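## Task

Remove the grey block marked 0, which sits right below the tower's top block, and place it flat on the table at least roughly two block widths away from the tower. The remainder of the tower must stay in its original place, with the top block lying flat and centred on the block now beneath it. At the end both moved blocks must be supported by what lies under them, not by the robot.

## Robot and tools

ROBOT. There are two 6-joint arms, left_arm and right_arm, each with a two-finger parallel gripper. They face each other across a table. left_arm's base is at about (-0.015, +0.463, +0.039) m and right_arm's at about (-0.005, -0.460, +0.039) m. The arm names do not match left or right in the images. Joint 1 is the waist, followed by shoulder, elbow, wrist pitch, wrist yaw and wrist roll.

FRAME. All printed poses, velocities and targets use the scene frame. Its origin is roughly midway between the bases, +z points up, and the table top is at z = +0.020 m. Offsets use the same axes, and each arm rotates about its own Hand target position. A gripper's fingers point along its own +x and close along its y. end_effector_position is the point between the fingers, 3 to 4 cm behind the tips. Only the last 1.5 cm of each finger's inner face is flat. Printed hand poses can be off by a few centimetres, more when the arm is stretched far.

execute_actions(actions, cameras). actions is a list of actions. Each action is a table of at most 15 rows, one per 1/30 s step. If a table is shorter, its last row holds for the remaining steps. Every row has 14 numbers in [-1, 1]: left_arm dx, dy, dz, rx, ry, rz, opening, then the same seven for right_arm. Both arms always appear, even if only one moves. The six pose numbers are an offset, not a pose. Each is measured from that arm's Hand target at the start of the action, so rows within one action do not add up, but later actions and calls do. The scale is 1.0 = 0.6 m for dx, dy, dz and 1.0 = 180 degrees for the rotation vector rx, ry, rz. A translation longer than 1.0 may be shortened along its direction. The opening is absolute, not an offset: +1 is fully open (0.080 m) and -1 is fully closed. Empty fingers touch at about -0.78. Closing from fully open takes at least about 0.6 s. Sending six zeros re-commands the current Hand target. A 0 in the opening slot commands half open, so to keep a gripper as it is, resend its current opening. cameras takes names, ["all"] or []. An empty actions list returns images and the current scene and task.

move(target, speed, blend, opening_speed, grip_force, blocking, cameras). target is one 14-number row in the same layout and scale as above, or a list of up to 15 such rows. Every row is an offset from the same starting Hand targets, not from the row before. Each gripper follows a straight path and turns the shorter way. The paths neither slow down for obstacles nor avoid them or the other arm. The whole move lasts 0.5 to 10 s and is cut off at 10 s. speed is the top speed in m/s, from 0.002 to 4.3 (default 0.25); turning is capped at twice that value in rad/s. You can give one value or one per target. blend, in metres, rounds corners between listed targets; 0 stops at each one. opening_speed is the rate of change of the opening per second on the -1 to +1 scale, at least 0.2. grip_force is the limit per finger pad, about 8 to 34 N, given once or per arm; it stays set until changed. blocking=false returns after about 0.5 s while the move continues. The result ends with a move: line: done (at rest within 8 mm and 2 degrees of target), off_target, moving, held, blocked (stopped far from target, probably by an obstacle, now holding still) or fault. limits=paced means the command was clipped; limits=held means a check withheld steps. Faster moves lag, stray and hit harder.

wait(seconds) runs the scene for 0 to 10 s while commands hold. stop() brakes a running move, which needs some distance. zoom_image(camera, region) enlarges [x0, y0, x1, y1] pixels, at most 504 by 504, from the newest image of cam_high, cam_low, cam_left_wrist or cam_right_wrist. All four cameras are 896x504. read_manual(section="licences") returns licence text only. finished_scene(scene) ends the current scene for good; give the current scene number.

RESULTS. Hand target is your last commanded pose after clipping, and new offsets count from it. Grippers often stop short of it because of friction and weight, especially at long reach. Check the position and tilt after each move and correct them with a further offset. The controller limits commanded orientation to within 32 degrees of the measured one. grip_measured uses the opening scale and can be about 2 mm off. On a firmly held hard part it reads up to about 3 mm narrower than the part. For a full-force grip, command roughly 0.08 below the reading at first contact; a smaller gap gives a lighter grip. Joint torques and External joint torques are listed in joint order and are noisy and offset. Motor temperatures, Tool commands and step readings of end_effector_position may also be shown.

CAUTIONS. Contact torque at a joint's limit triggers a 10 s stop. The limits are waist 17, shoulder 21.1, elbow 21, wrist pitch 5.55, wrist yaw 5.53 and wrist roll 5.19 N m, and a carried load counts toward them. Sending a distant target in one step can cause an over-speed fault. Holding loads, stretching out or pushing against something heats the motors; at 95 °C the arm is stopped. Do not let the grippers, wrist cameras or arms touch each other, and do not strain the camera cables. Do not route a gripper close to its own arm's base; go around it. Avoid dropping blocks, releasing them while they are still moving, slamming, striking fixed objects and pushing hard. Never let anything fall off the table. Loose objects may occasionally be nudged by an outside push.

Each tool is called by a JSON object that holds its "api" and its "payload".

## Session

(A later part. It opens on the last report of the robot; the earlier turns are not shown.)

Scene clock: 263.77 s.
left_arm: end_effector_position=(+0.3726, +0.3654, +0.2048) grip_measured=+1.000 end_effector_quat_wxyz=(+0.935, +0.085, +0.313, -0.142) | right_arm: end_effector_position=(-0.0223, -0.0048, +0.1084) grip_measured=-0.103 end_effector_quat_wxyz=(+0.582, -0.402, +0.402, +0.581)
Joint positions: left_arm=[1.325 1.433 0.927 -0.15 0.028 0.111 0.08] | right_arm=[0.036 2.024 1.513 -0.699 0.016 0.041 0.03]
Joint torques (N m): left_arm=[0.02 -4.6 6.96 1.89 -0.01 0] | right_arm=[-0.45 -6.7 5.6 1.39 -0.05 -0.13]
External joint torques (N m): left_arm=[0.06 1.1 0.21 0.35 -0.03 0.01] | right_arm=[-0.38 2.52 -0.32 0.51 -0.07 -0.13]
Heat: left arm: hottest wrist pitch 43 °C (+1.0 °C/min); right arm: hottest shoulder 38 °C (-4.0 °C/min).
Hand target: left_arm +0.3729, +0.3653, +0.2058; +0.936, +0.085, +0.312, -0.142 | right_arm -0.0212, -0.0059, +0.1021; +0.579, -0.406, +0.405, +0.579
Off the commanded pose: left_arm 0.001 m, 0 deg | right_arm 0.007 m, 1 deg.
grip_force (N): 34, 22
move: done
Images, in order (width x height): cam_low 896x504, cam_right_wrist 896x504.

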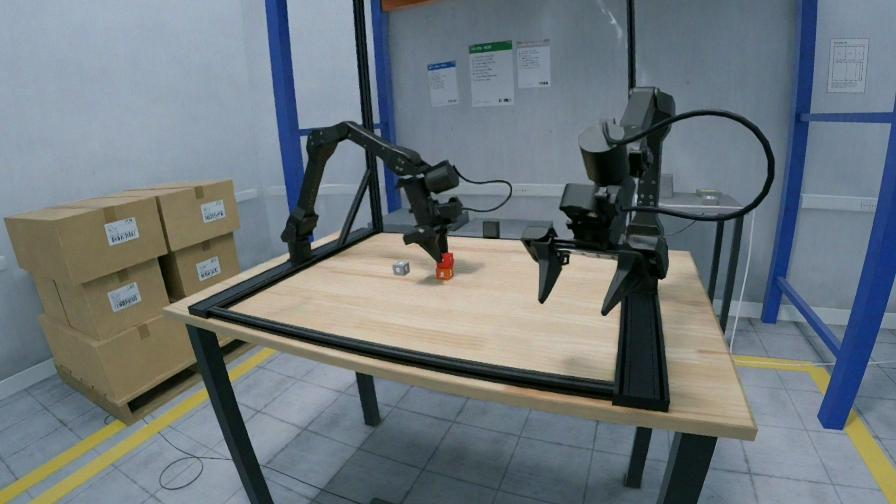

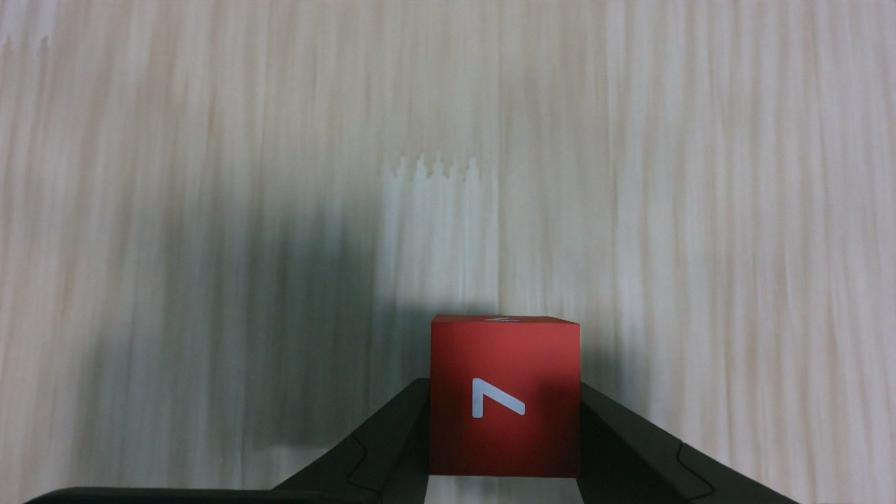

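{"api": "move", "payload": {"target": [[0,0,0,0,0,0,1,0,-0.002,-0.0183,-0.009,0,0,-0.4],[0,0,0,0,0,0,1,0,-0.002,-0.0183,-0.009,0,0,0.4],[0,0,0,0,0,0,1,0,-0.002,0.1,-0.009,0,0,0.4]], "speed": [0.03,0.1,0.15], "opening_speed": 1.5, "cameras": ["cam_low","cam_right_wrist","cam_high"]}}

{"api": "zoom_image", "payload": {"camera": "cam_low", "region": [385, 235, 465, 290]}}

{"api": "zoom_image", "payload": {"camera": "cam_right_wrist", "region": [400, 250, 600, 450]}}

Scene clock: 288.37 s.
left_arm: end_effector_position=(+0.3726, +0.3654, +0.2048) grip_measured=+1.000 end_effector_quat_wxyz=(+0.935, +0.085, +0.313, -0.142) | right_arm: end_effector_position=(-0.0221, -0.0094, +0.1549) grip_measured=+0.397 end_effector_quat_wxyz=(+0.570, -0.419, +0.418, +0.569)
Joint positions: left_arm=[1.325 1.433 0.927 -0.15 0.028 0.111 0.08] | right_arm=[0.036 2.02 1.711 -0.96 0.015 0.041 0.053]
Joint torques (N m): left_arm=[0.04 -4.69 7.05 1.87 0 0] | right_arm=[-0.35 -8.61 7.8 0.92 -0.05 -0.13]
External joint torques (N m): left_arm=[0.04 1.05 0.23 0.31 -0.01 0] | right_arm=[-0.4 0.7 1.75 0.1 -0.05 -0.13]
Heat: left arm: hottest wrist pitch 44 °C (+1.0 °C/min); right arm: hottest shoulder 40 °C (-3.0 °C/min).
Hand target: left_arm +0.3729, +0.3653, +0.2058; +0.936, +0.085, +0.312, -0.142 | right_arm -0.0212, -0.0071, +0.1621; +0.573, -0.414, +0.414, +0.573
Off the commanded pose: left_arm 0.001 m, 0 deg | right_arm 0.008 m, 1 deg.
grip_force (N): 34, 22
move: done; target 2's new opening was sent with right_arm's hand 0.012 m and 2 deg from that target
Images, in order (width x height): cam_high 896x504, cam_low 896x504, cam_right_wrist 896x504.

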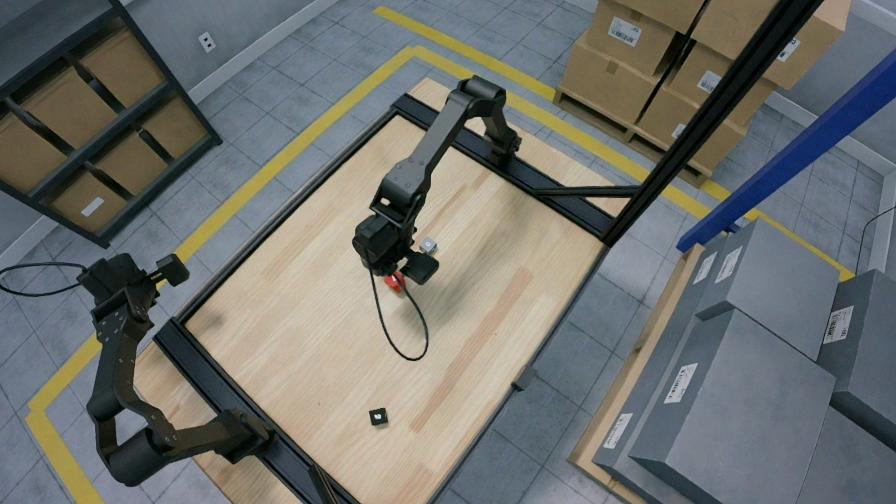

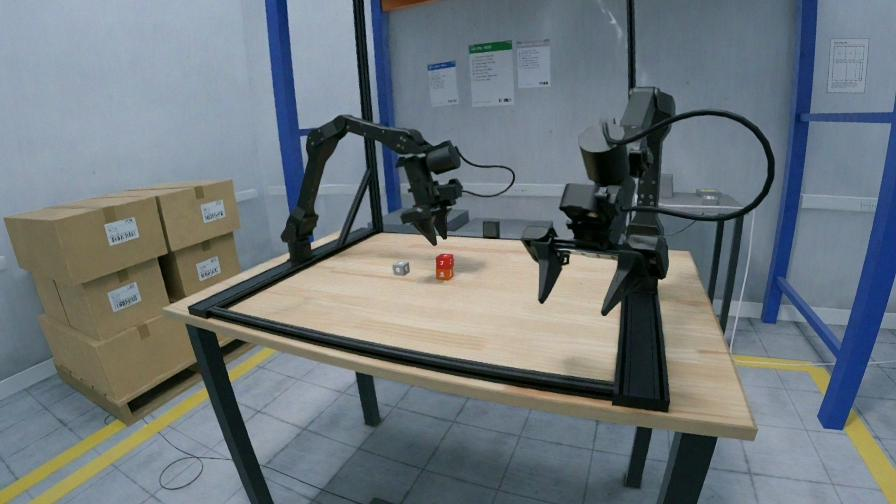

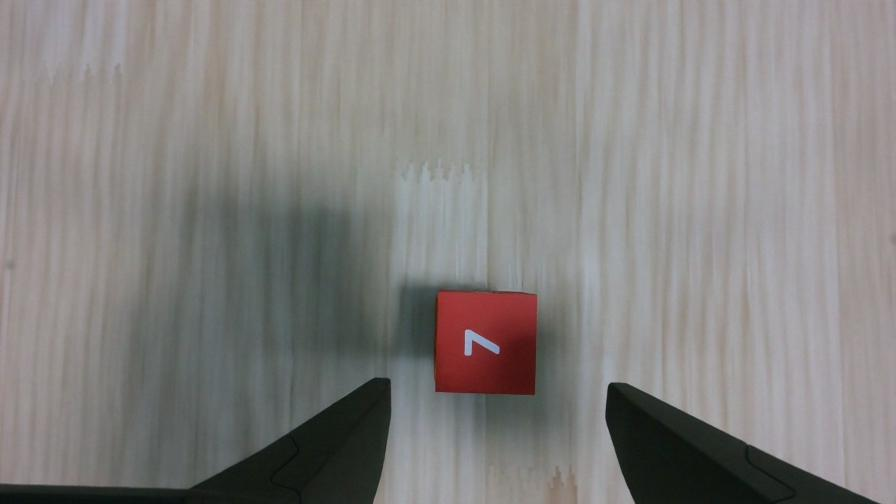

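Scaled by 6.300.

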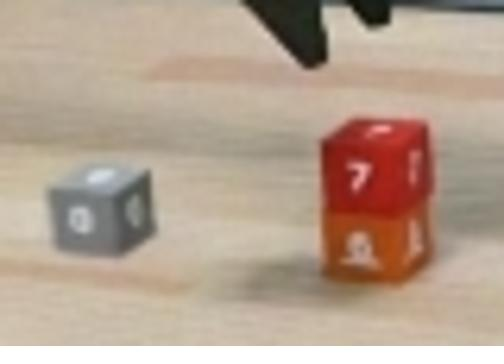

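Scaled by 2.520.

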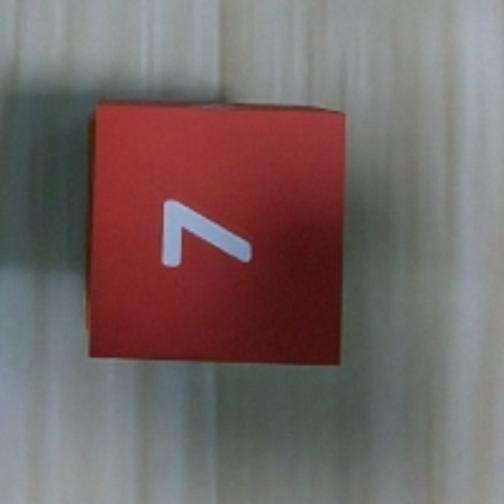

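{"api": "finished_scene", "payload": {"scene": 1}}

The scene is finished: the task was done.


## Next scene

Remove the red block marked 9, which sits right below the tower's top block, and place it flat on the table at least roughly two block widths away from the tower. The remainder of the tower must stay in its original place, with the top block lying flat and centred on the block now beneath it. At the end both moved blocks must be supported by what lies under them, not by the robot.

{"api": "execute_actions", "payload": {"actions": []}}

Scene clock: 0.00 s.
left_arm: end_effector_position=(+0.1416, +0.3317, +0.3972) grip_measured=+1.000 end_effector_quat_wxyz=(+0.964, -0.038, +0.259, -0.052) | right_arm: end_effector_position=(+0.2671, -0.2131, +0.2636) grip_measured=+1.000 end_effector_quat_wxyz=(+0.802, +0.033, +0.576, +0.157)
Joint positions: left_arm=[0.227 1.03 1.476 -1.443 -0.94 -1.012 0.08] | right_arm=[-0.851 1.62 1.606 -1.138 -0.025 0.553 0.08]
Joint velocities: within noise
Joint torques (N m): no reading
External joint torques (N m): no reading
Motor temperatures (°C): left_arm=[27 34 33 31 30 33] | right_arm=[28 28 29 30 34 31]
Heat: left arm: hottest shoulder 34 °C (+0.0 °C/min); right arm: hottest wrist yaw 34 °C (+0.0 °C/min).
Hand target: left_arm +0.1416, +0.3320, +0.3976; +0.964, -0.039, +0.258, -0.052 | right_arm +0.2673, -0.2129, +0.2658; +0.803, +0.034, +0.573, +0.158
Tool commands: left_gripper/opening=+1.0 right_gripper/opening=+1.0

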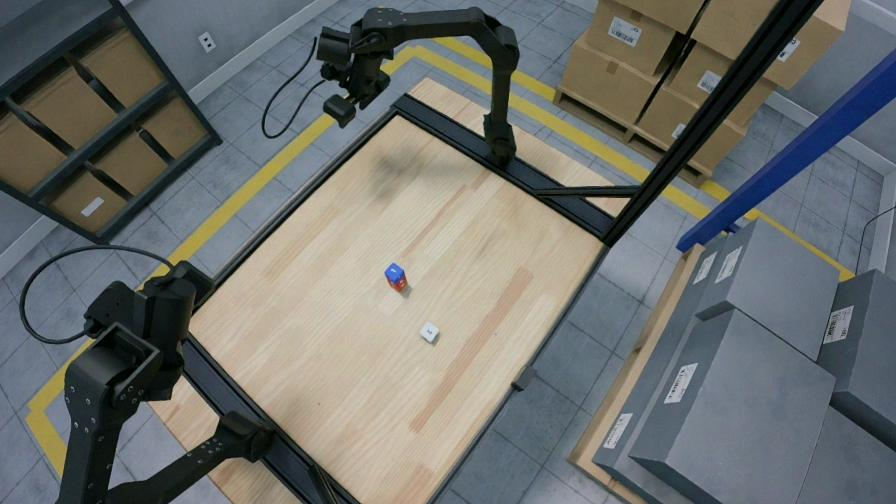

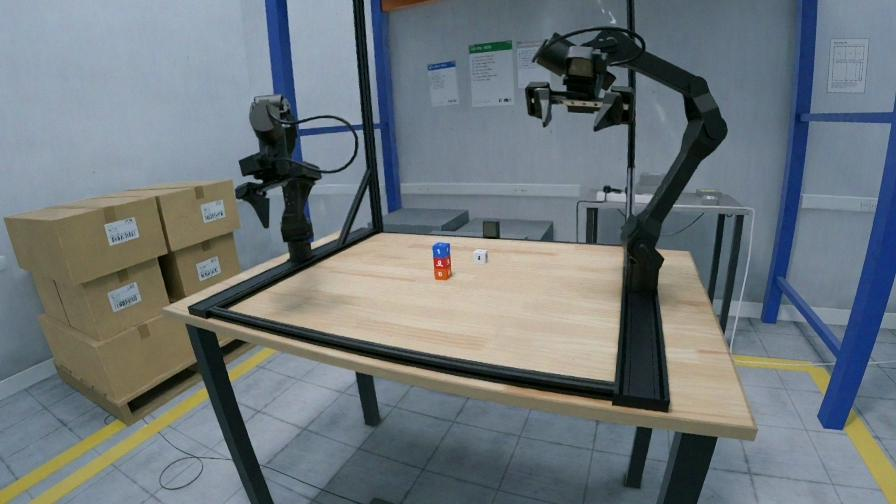

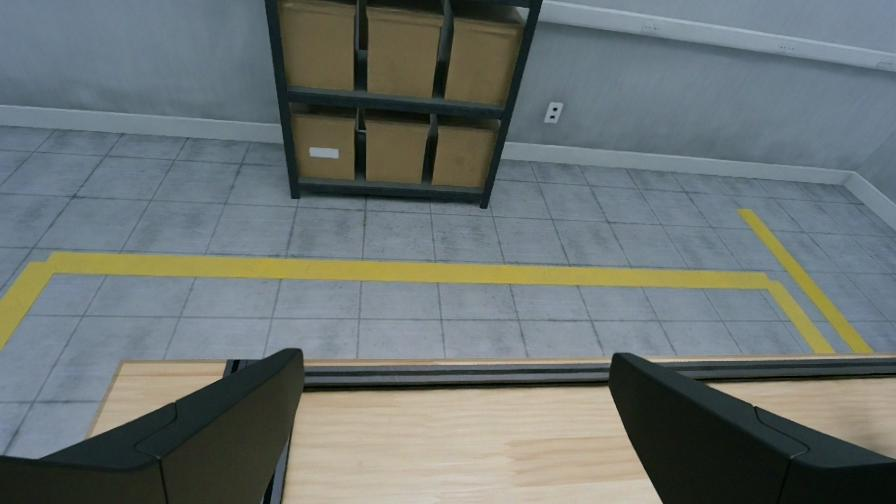

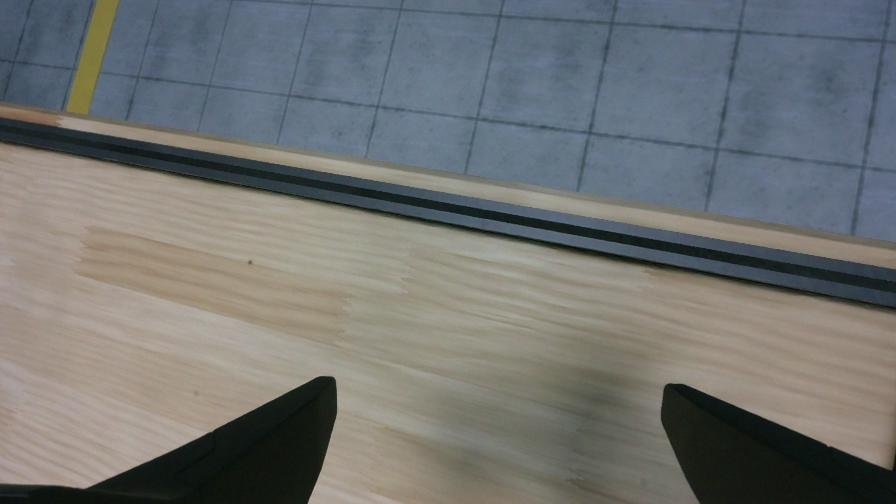

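{"api": "zoom_image", "payload": {"camera": "cam_high", "region": [360, 250, 440, 300]}}

{"api": "zoom_image", "payload": {"camera": "cam_low", "region": [410, 230, 480, 290]}}

Scaled by 6.300.

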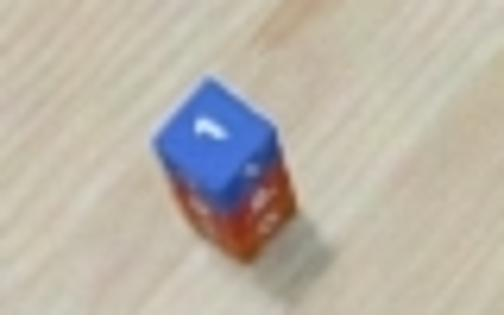

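Scaled by 7.200.

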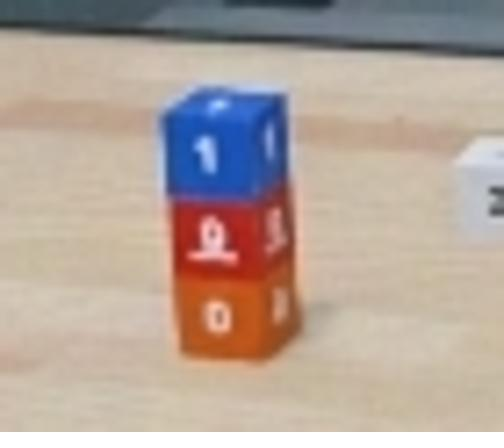

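{"api": "move", "payload": {"target": [0,0,0,0,0,0,1,-0.4805,0.3423,-0.1512,-0.0535,-0.0620,0.4272,1], "speed": 0.55, "cameras": ["cam_low","cam_right_wrist"]}}

{"api": "zoom_image", "payload": {"camera": "cam_right_wrist", "region": [420, 280, 620, 460]}}

Scene clock: 28.47 s.
left_arm: end_effector_position=(+0.1416, +0.3317, +0.3972) grip_measured=+1.000 end_effector_quat_wxyz=(+0.964, -0.038, +0.259, -0.052) | right_arm: end_effector_position=(-0.0207, -0.0103, +0.1761) grip_measured=+1.000 end_effector_quat_wxyz=(+0.580, -0.404, +0.407, +0.578)
Joint positions: left_arm=[0.227 1.03 1.476 -1.443 -0.94 -1.012 0.08] | right_arm=[0.033 1.973 1.716 -0.964 0.014 0.041 0.08]
Joint torques (N m): left_arm=[0.09 -0.74 5.44 1.26 -0.56 0] | right_arm=[-0.02 -6.72 8.07 0.94 -0.06 -0.13]
External joint torques (N m): left_arm=[0.08 0.47 0.24 0.23 -0.09 -0.01] | right_arm=[0.01 2.34 1.95 0.06 -0.08 -0.13]
Motor temperatures (°C): left_arm=[27 33 35 32 31 33] | right_arm=[28 33 33 31 34 31]
Heat: left arm: hottest elbow 35 °C (+4.2 °C/min); right arm: hottest wrist yaw 34 °C (+0.0 °C/min).
Hand target: left_arm +0.1416, +0.3320, +0.3976; +0.964, -0.039, +0.258, -0.052 | right_arm -0.0210, -0.0075, +0.1752; +0.579, -0.405, +0.406, +0.579
Off the commanded pose: left_arm 0.000 m, 0 deg | right_arm 0.003 m, 0 deg.
move: done
Images, in order (width x height): cam_low 896x504, cam_right_wrist 896x504.

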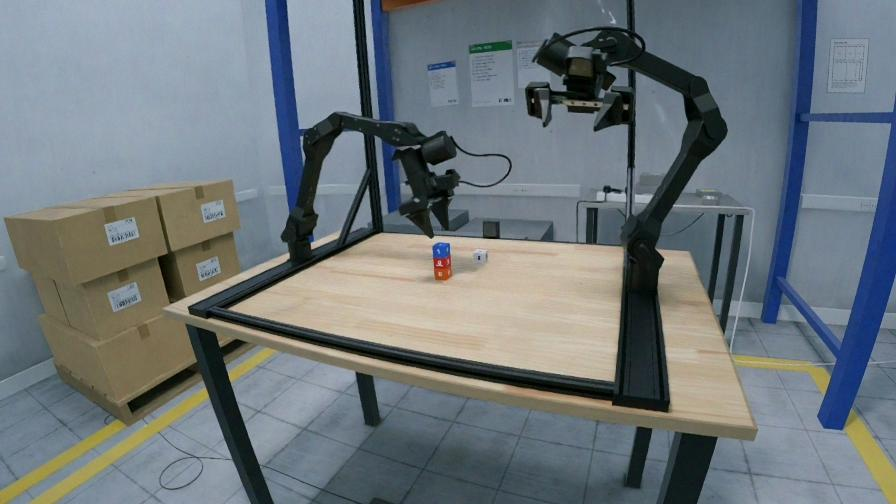

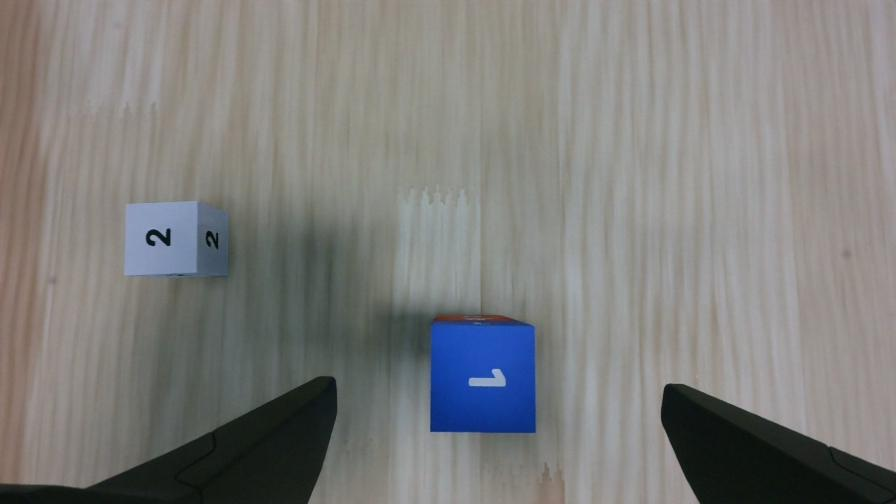

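Scaled by 2.520.

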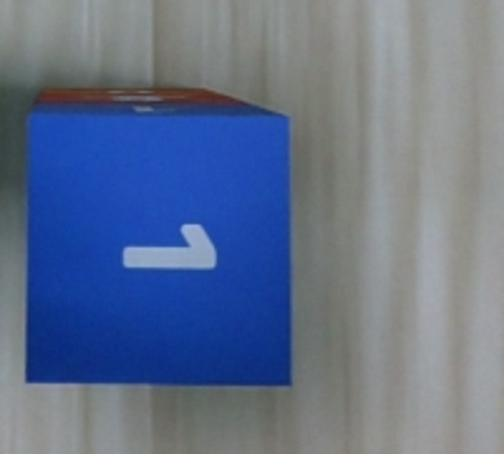

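{"api": "move", "payload": {"target": [[0,0,0,0,0,0,1,-0.0037,0.0003,-0.1347,0,0,0,1],[0,0,0,0,0,0,1,-0.0037,0.0003,-0.1347,0,0,0,-0.4],[0,0,0,0,0,0,1,-0.0037,0.0003,-0.0647,0,0,0,-0.4],[0,0,0,0,0,0,1,-0.0037,-0.2074,-0.142,0,0,0,-0.4],[0,0,0,0,0,0,1,-0.0037,-0.2074,-0.1712,0,0,0,-0.4]], "speed": [0.2,0.1,0.12,0.2,0.08], "blend": [0,0,0.008,0.006,0], "opening_speed": 1.5, "grip_force": [34,22], "cameras": ["cam_low","cam_right_wrist"]}}

{"api": "zoom_image", "payload": {"camera": "cam_low", "region": [380, 220, 480, 290]}}

Scene clock: 55.63 s.
left_arm: end_effector_position=(+0.1416, +0.3317, +0.3972) grip_measured=+1.000 end_effector_quat_wxyz=(+0.964, -0.038, +0.259, -0.052) | right_arm: end_effector_position=(-0.0224, -0.1308, +0.0740) grip_measured=-0.102 end_effector_quat_wxyz=(+0.579, -0.405, +0.405, +0.580)
Joint positions: left_arm=[0.227 1.03 1.476 -1.443 -0.94 -1.012 0.08] | right_arm=[0.055 1.636 0.868 -0.453 0.02 0.057 0.03]
Joint torques (N m): left_arm=[0.11 -0.71 5.43 1.27 -0.57 0.01] | right_arm=[0.37 -4.84 4.97 1.39 0.09 0.2]
External joint torques (N m): left_arm=[0.1 0.58 0.2 0.25 -0.11 0.01] | right_arm=[0.4 1.07 -0.44 0.52 0.07 0.2]
Heat: left arm: hottest elbow 35 °C (+2.2 °C/min); right arm: hottest shoulder 36 °C (+8.6 °C/min).
Hand target: left_arm +0.1416, +0.3320, +0.3976; +0.964, -0.039, +0.258, -0.052 | right_arm -0.0232, -0.1320, +0.0724; +0.579, -0.405, +0.406, +0.579
Off the commanded pose: left_arm 0.000 m, 0 deg | right_arm 0.002 m, 0 deg.
grip_force (N): 34, 22
move: done
Images, in order (width x height): cam_low 896x504, cam_right_wrist 896x504.

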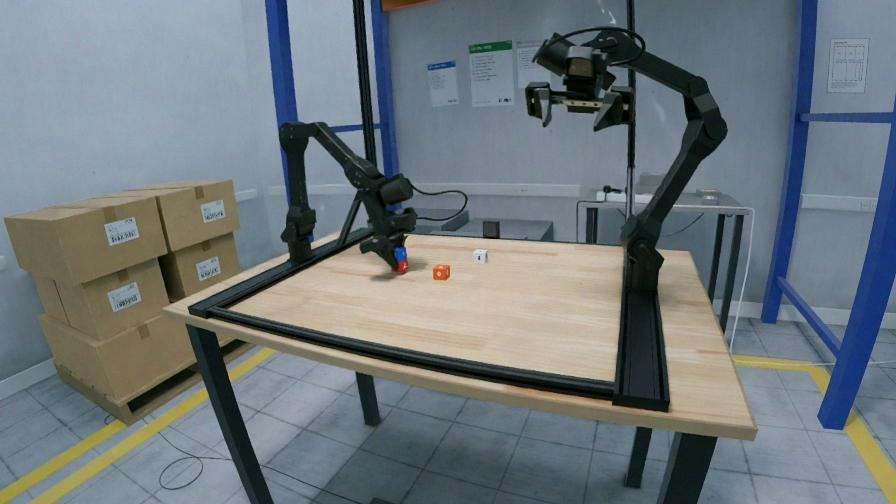

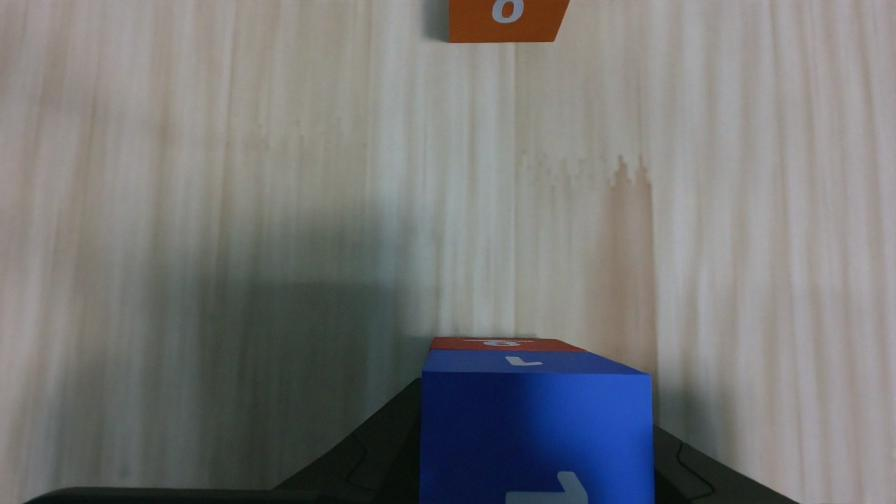

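Scaled by 5.040.

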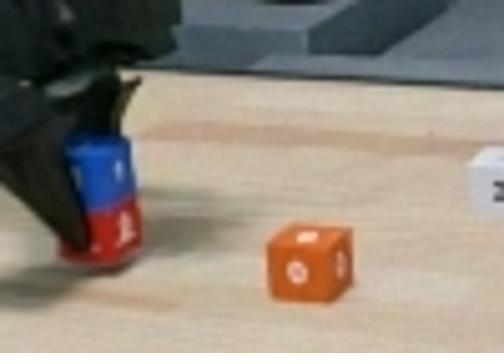

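{"api": "move", "payload": {"target": [[0,0,0,0,0,0,1,0,0,-0.0165,0,0,0,-0.4],[0,0,0,0,0,0,1,0,0,-0.0165,0,0,0,0.4],[0,0,0,0,0,0,1,0,0.005,0.051,0,0,0,0.4],[0,0,0,0,0,0,1,0,0.005,0.051,0,0,0,-0.4]], "speed": [0.03,0.1,0.1,0.1], "opening_speed": 1.5, "cameras": ["cam_low","cam_right_wrist"]}}

{"api": "zoom_image", "payload": {"camera": "cam_low", "region": [380, 220, 480, 290]}}

{"api": "zoom_image", "payload": {"camera": "cam_right_wrist", "region": [400, 0, 620, 120]}}

{"api": "zoom_image", "payload": {"camera": "cam_right_wrist", "region": [400, 290, 620, 500]}}

Scene clock: 73.87 s.
left_arm: end_effector_position=(+0.1416, +0.3317, +0.3972) grip_measured=+1.000 end_effector_quat_wxyz=(+0.964, -0.038, +0.259, -0.052) | right_arm: end_effector_position=(-0.0223, -0.1326, +0.0963) grip_measured=-0.103 end_effector_quat_wxyz=(+0.574, -0.412, +0.411, +0.575)
Joint positions: left_arm=[0.227 1.03 1.476 -1.443 -0.94 -1.012 0.08] | right_arm=[0.055 1.601 0.938 -0.581 0.02 0.057 0.03]
Joint torques (N m): left_arm=[0.15 -0.64 5.41 1.27 -0.54 0.02] | right_arm=[0.26 -5.93 7.18 0.92 0.11 0.14]
External joint torques (N m): left_arm=[0.14 0.57 0.23 0.25 -0.07 0.01] | right_arm=[0.27 -0.08 1.56 0.08 0.1 0.14]
Heat: left arm: hottest elbow 36 °C (+2.0 °C/min); right arm: hottest shoulder 35 °C (+4.0 °C/min).
Hand target: left_arm +0.1416, +0.3320, +0.3976; +0.964, -0.039, +0.258, -0.052 | right_arm -0.0232, -0.1289, +0.1031; +0.579, -0.405, +0.406, +0.579
Off the commanded pose: left_arm 0.000 m, 0 deg | right_arm 0.008 m, 1 deg.
grip_force (N): 34, 22
move: done
Images, in order (width x height): cam_low 896x504, cam_right_wrist 896x504.

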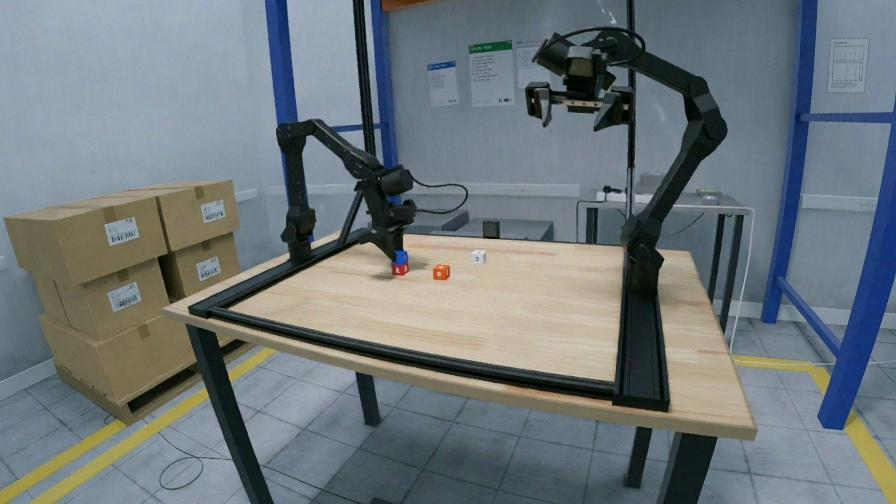

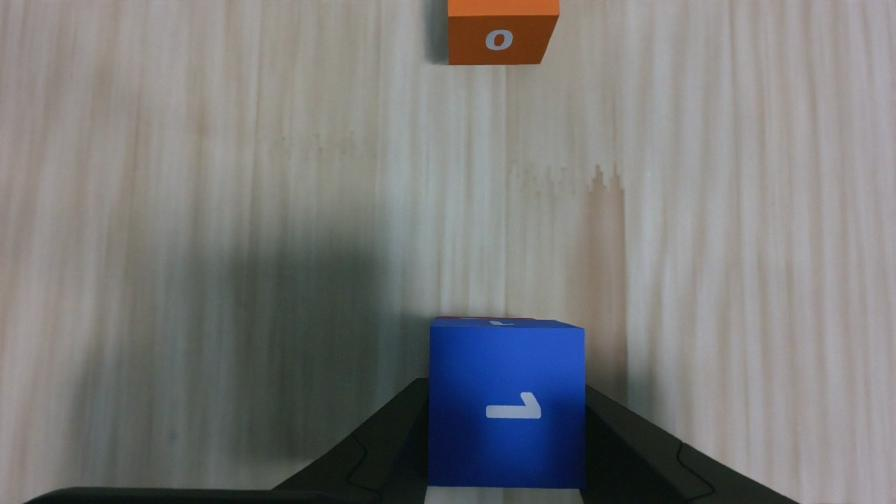

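Scaled by 5.040.

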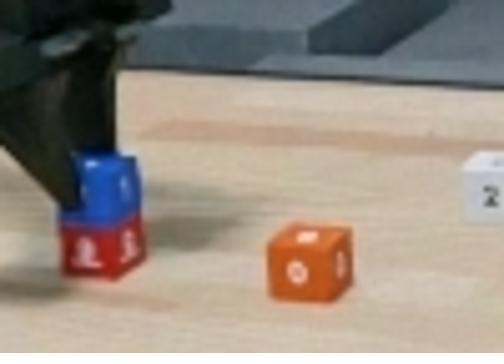

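Scaled by 2.291.

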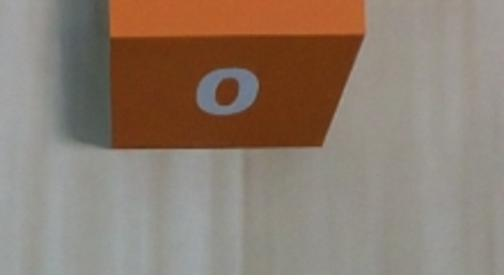

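Scaled by 2.291.

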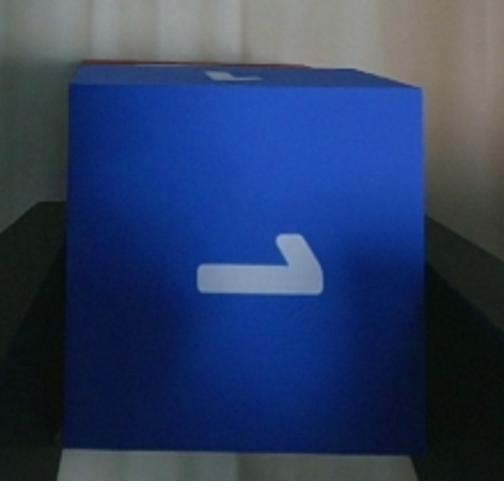

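{"api": "move", "payload": {"target": [[0,0,0,0,0,0,1,0,0,0.05,0,0,0,-0.4],[0,0,0,0,0,0,1,0.0065,0.1918,0.0282,-0.009,0,0,-0.4],[0,0,0,0,0,0,1,0.0065,0.1918,-0.0052,-0.009,0,0,-0.4]], "speed": [0.12,0.2,0.06], "blend": [0.008,0.006,0], "cameras": ["cam_low","cam_right_wrist","cam_high"]}}

{"api": "zoom_image", "payload": {"camera": "cam_low", "region": [420, 240, 465, 285]}}

{"api": "zoom_image", "payload": {"camera": "cam_right_wrist", "region": [400, 280, 620, 500]}}

{"api": "zoom_image", "payload": {"camera": "cam_high", "region": [360, 250, 440, 300]}}

Scene clock: 108.03 s.
left_arm: end_effector_position=(+0.1416, +0.3317, +0.3972) grip_measured=+1.000 end_effector_quat_wxyz=(+0.964, -0.038, +0.259, -0.052) | right_arm: end_effector_position=(-0.0202, -0.0125, +0.1067) grip_measured=-0.103 end_effector_quat_wxyz=(+0.577, -0.409, +0.410, +0.576)
Joint positions: left_arm=[0.227 1.03 1.476 -1.443 -0.94 -1.012 0.08] | right_arm=[0.031 2.015 1.502 -0.723 0.013 0.038 0.03]
Joint torques (N m): left_arm=[0.1 -0.71 5.44 1.26 -0.55 0.02] | right_arm=[-0.3 -6.67 5.42 1.34 -0.09 -0.14]
External joint torques (N m): left_arm=[0.11 0.49 0.24 0.22 -0.09 0.01] | right_arm=[-0.27 2.37 -0.39 0.52 -0.1 -0.14]
Heat: left arm: hottest elbow 36 °C (+1.0 °C/min); right arm: hottest elbow 36 °C (+2.0 °C/min).
Hand target: left_arm +0.1416, +0.3320, +0.3976; +0.964, -0.039, +0.258, -0.052 | right_arm -0.0193, -0.0139, +0.0998; +0.573, -0.414, +0.414, +0.573
Off the commanded pose: left_arm 0.000 m, 0 deg | right_arm 0.007 m, 1 deg.
grip_force (N): 34, 22
move: done
Images, in order (width x height): cam_high 896x504, cam_low 896x504, cam_right_wrist 896x504.

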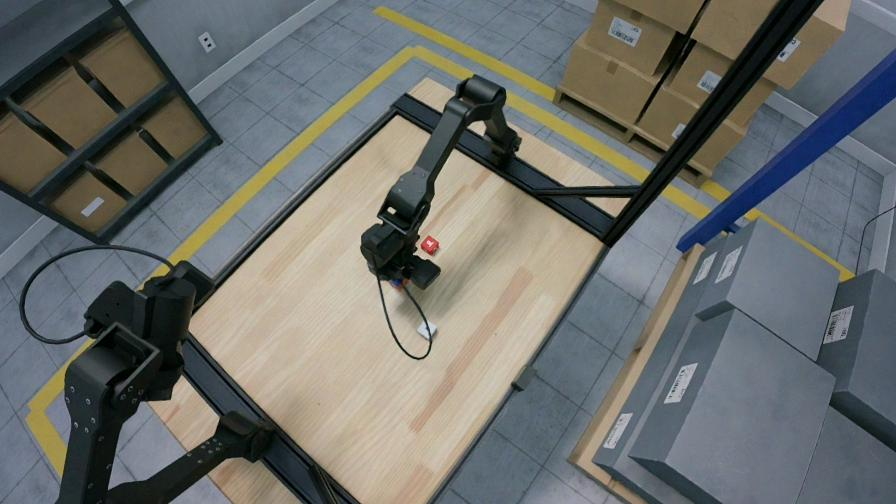

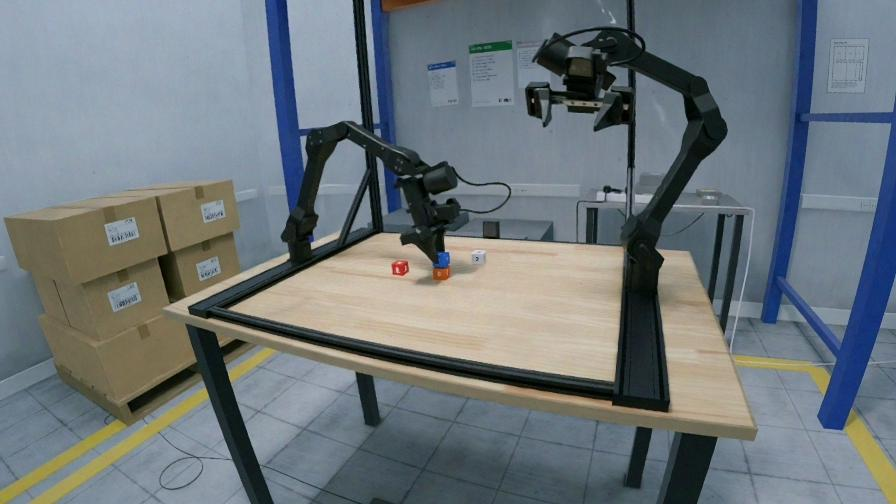

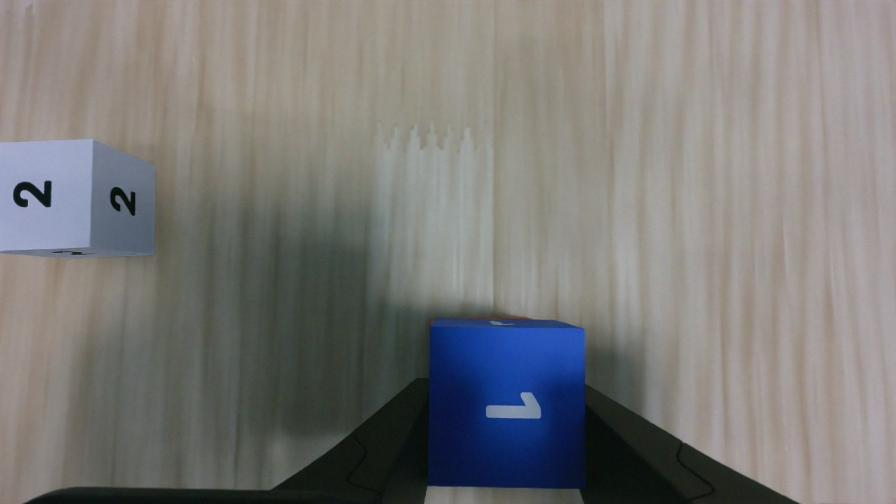

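Scaled by 11.200.

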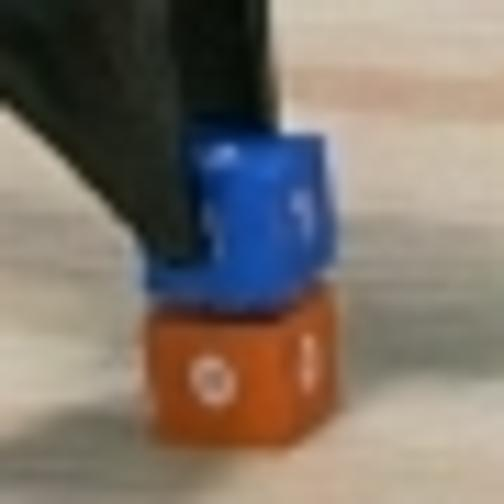

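Scaled by 2.291.

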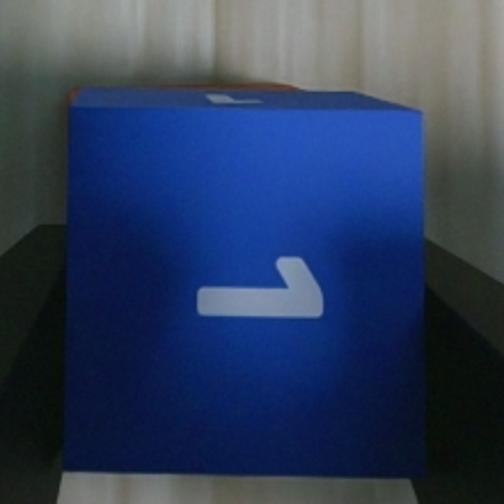

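Scaled by 6.300.

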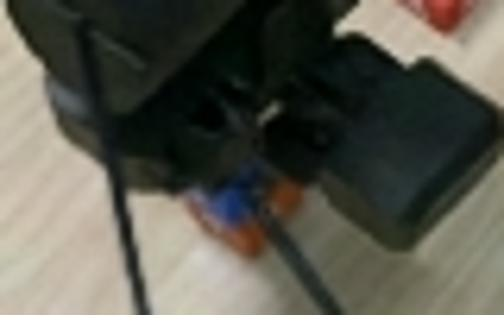

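{"api": "move", "payload": {"target": [[0,0,0,0,0,0,1,-0.0057,0,0,0,0,0,-0.4],[0,0,0,0,0,0,1,-0.0057,0,-0.0155,0,0,0,-0.4],[0,0,0,0,0,0,1,-0.0057,0,-0.0155,0,0,0,0.4],[0,0,0,0,0,0,1,-0.0057,0,0.1,0,0,0,0.4]], "speed": [0.05,0.03,0.1,0.15], "opening_speed": 1.5, "cameras": ["cam_low","cam_right_wrist"]}}

{"api": "zoom_image", "payload": {"camera": "cam_low", "region": [385, 235, 465, 290]}}

{"api": "zoom_image", "payload": {"camera": "cam_right_wrist", "region": [400, 250, 600, 450]}}

Scene clock: 138.97 s.
left_arm: end_effector_position=(+0.1416, +0.3317, +0.3972) grip_measured=+1.000 end_effector_quat_wxyz=(+0.964, -0.038, +0.259, -0.052) | right_arm: end_effector_position=(-0.0213, -0.0161, +0.1522) grip_measured=+0.397 end_effector_quat_wxyz=(+0.569, -0.420, +0.419, +0.569)
Joint positions: left_arm=[0.227 1.03 1.476 -1.443 -0.94 -1.012 0.08] | right_arm=[0.034 1.995 1.665 -0.94 0.013 0.038 0.053]
Joint torques (N m): left_arm=[0.11 -0.7 5.43 1.26 -0.55 0.02] | right_arm=[0.3 -8.62 7.68 0.88 0.03 0.15]
External joint torques (N m): left_arm=[0.11 0.54 0.21 0.23 -0.08 0.02] | right_arm=[0.34 0.52 1.64 0.07 0.01 0.15]
Heat: left arm: hottest elbow 36 °C (+0.0 °C/min); right arm: hottest shoulder 36 °C (+2.0 °C/min).
Hand target: left_arm +0.1416, +0.3320, +0.3976; +0.964, -0.039, +0.258, -0.052 | right_arm -0.0227, -0.0139, +0.1599; +0.573, -0.414, +0.414, +0.573
Off the commanded pose: left_arm 0.000 m, 0 deg | right_arm 0.008 m, 1 deg.
grip_force (N): 34, 22
move: done; target 3's new opening was sent with right_arm's hand 0.010 m and 1 deg from that target
Images, in order (width x height): cam_low 896x504, cam_right_wrist 896x504.

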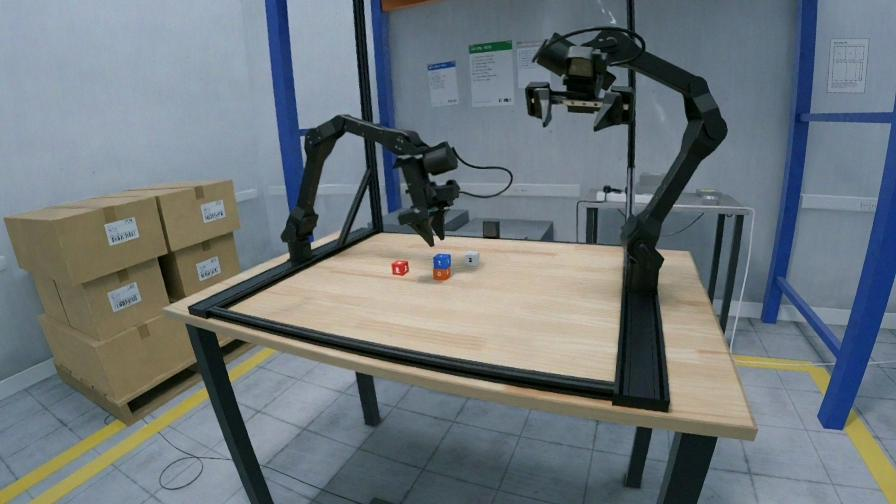

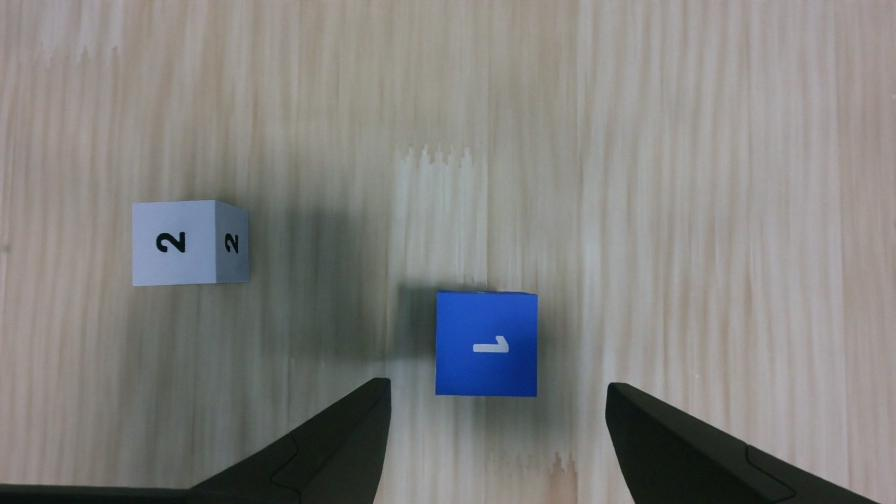

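Scaled by 6.300.

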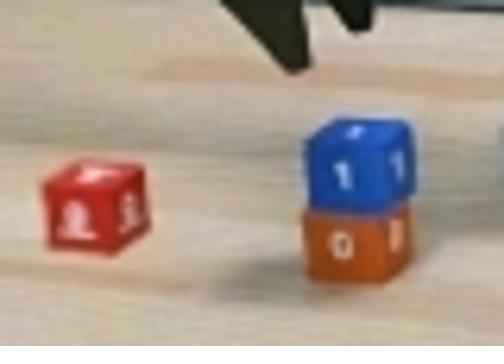

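Scaled by 2.520.

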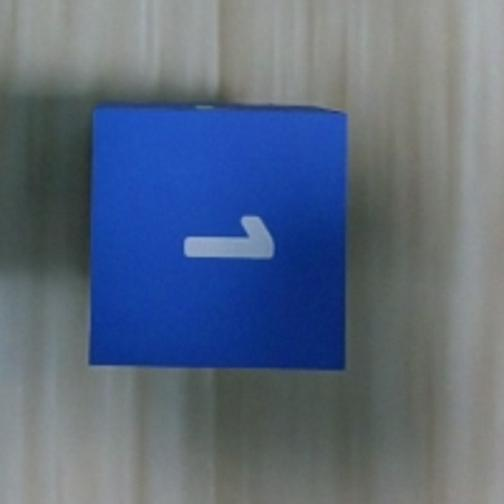

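{"api": "finished_scene", "payload": {"scene": 2}}

The scene is finished: the task was done.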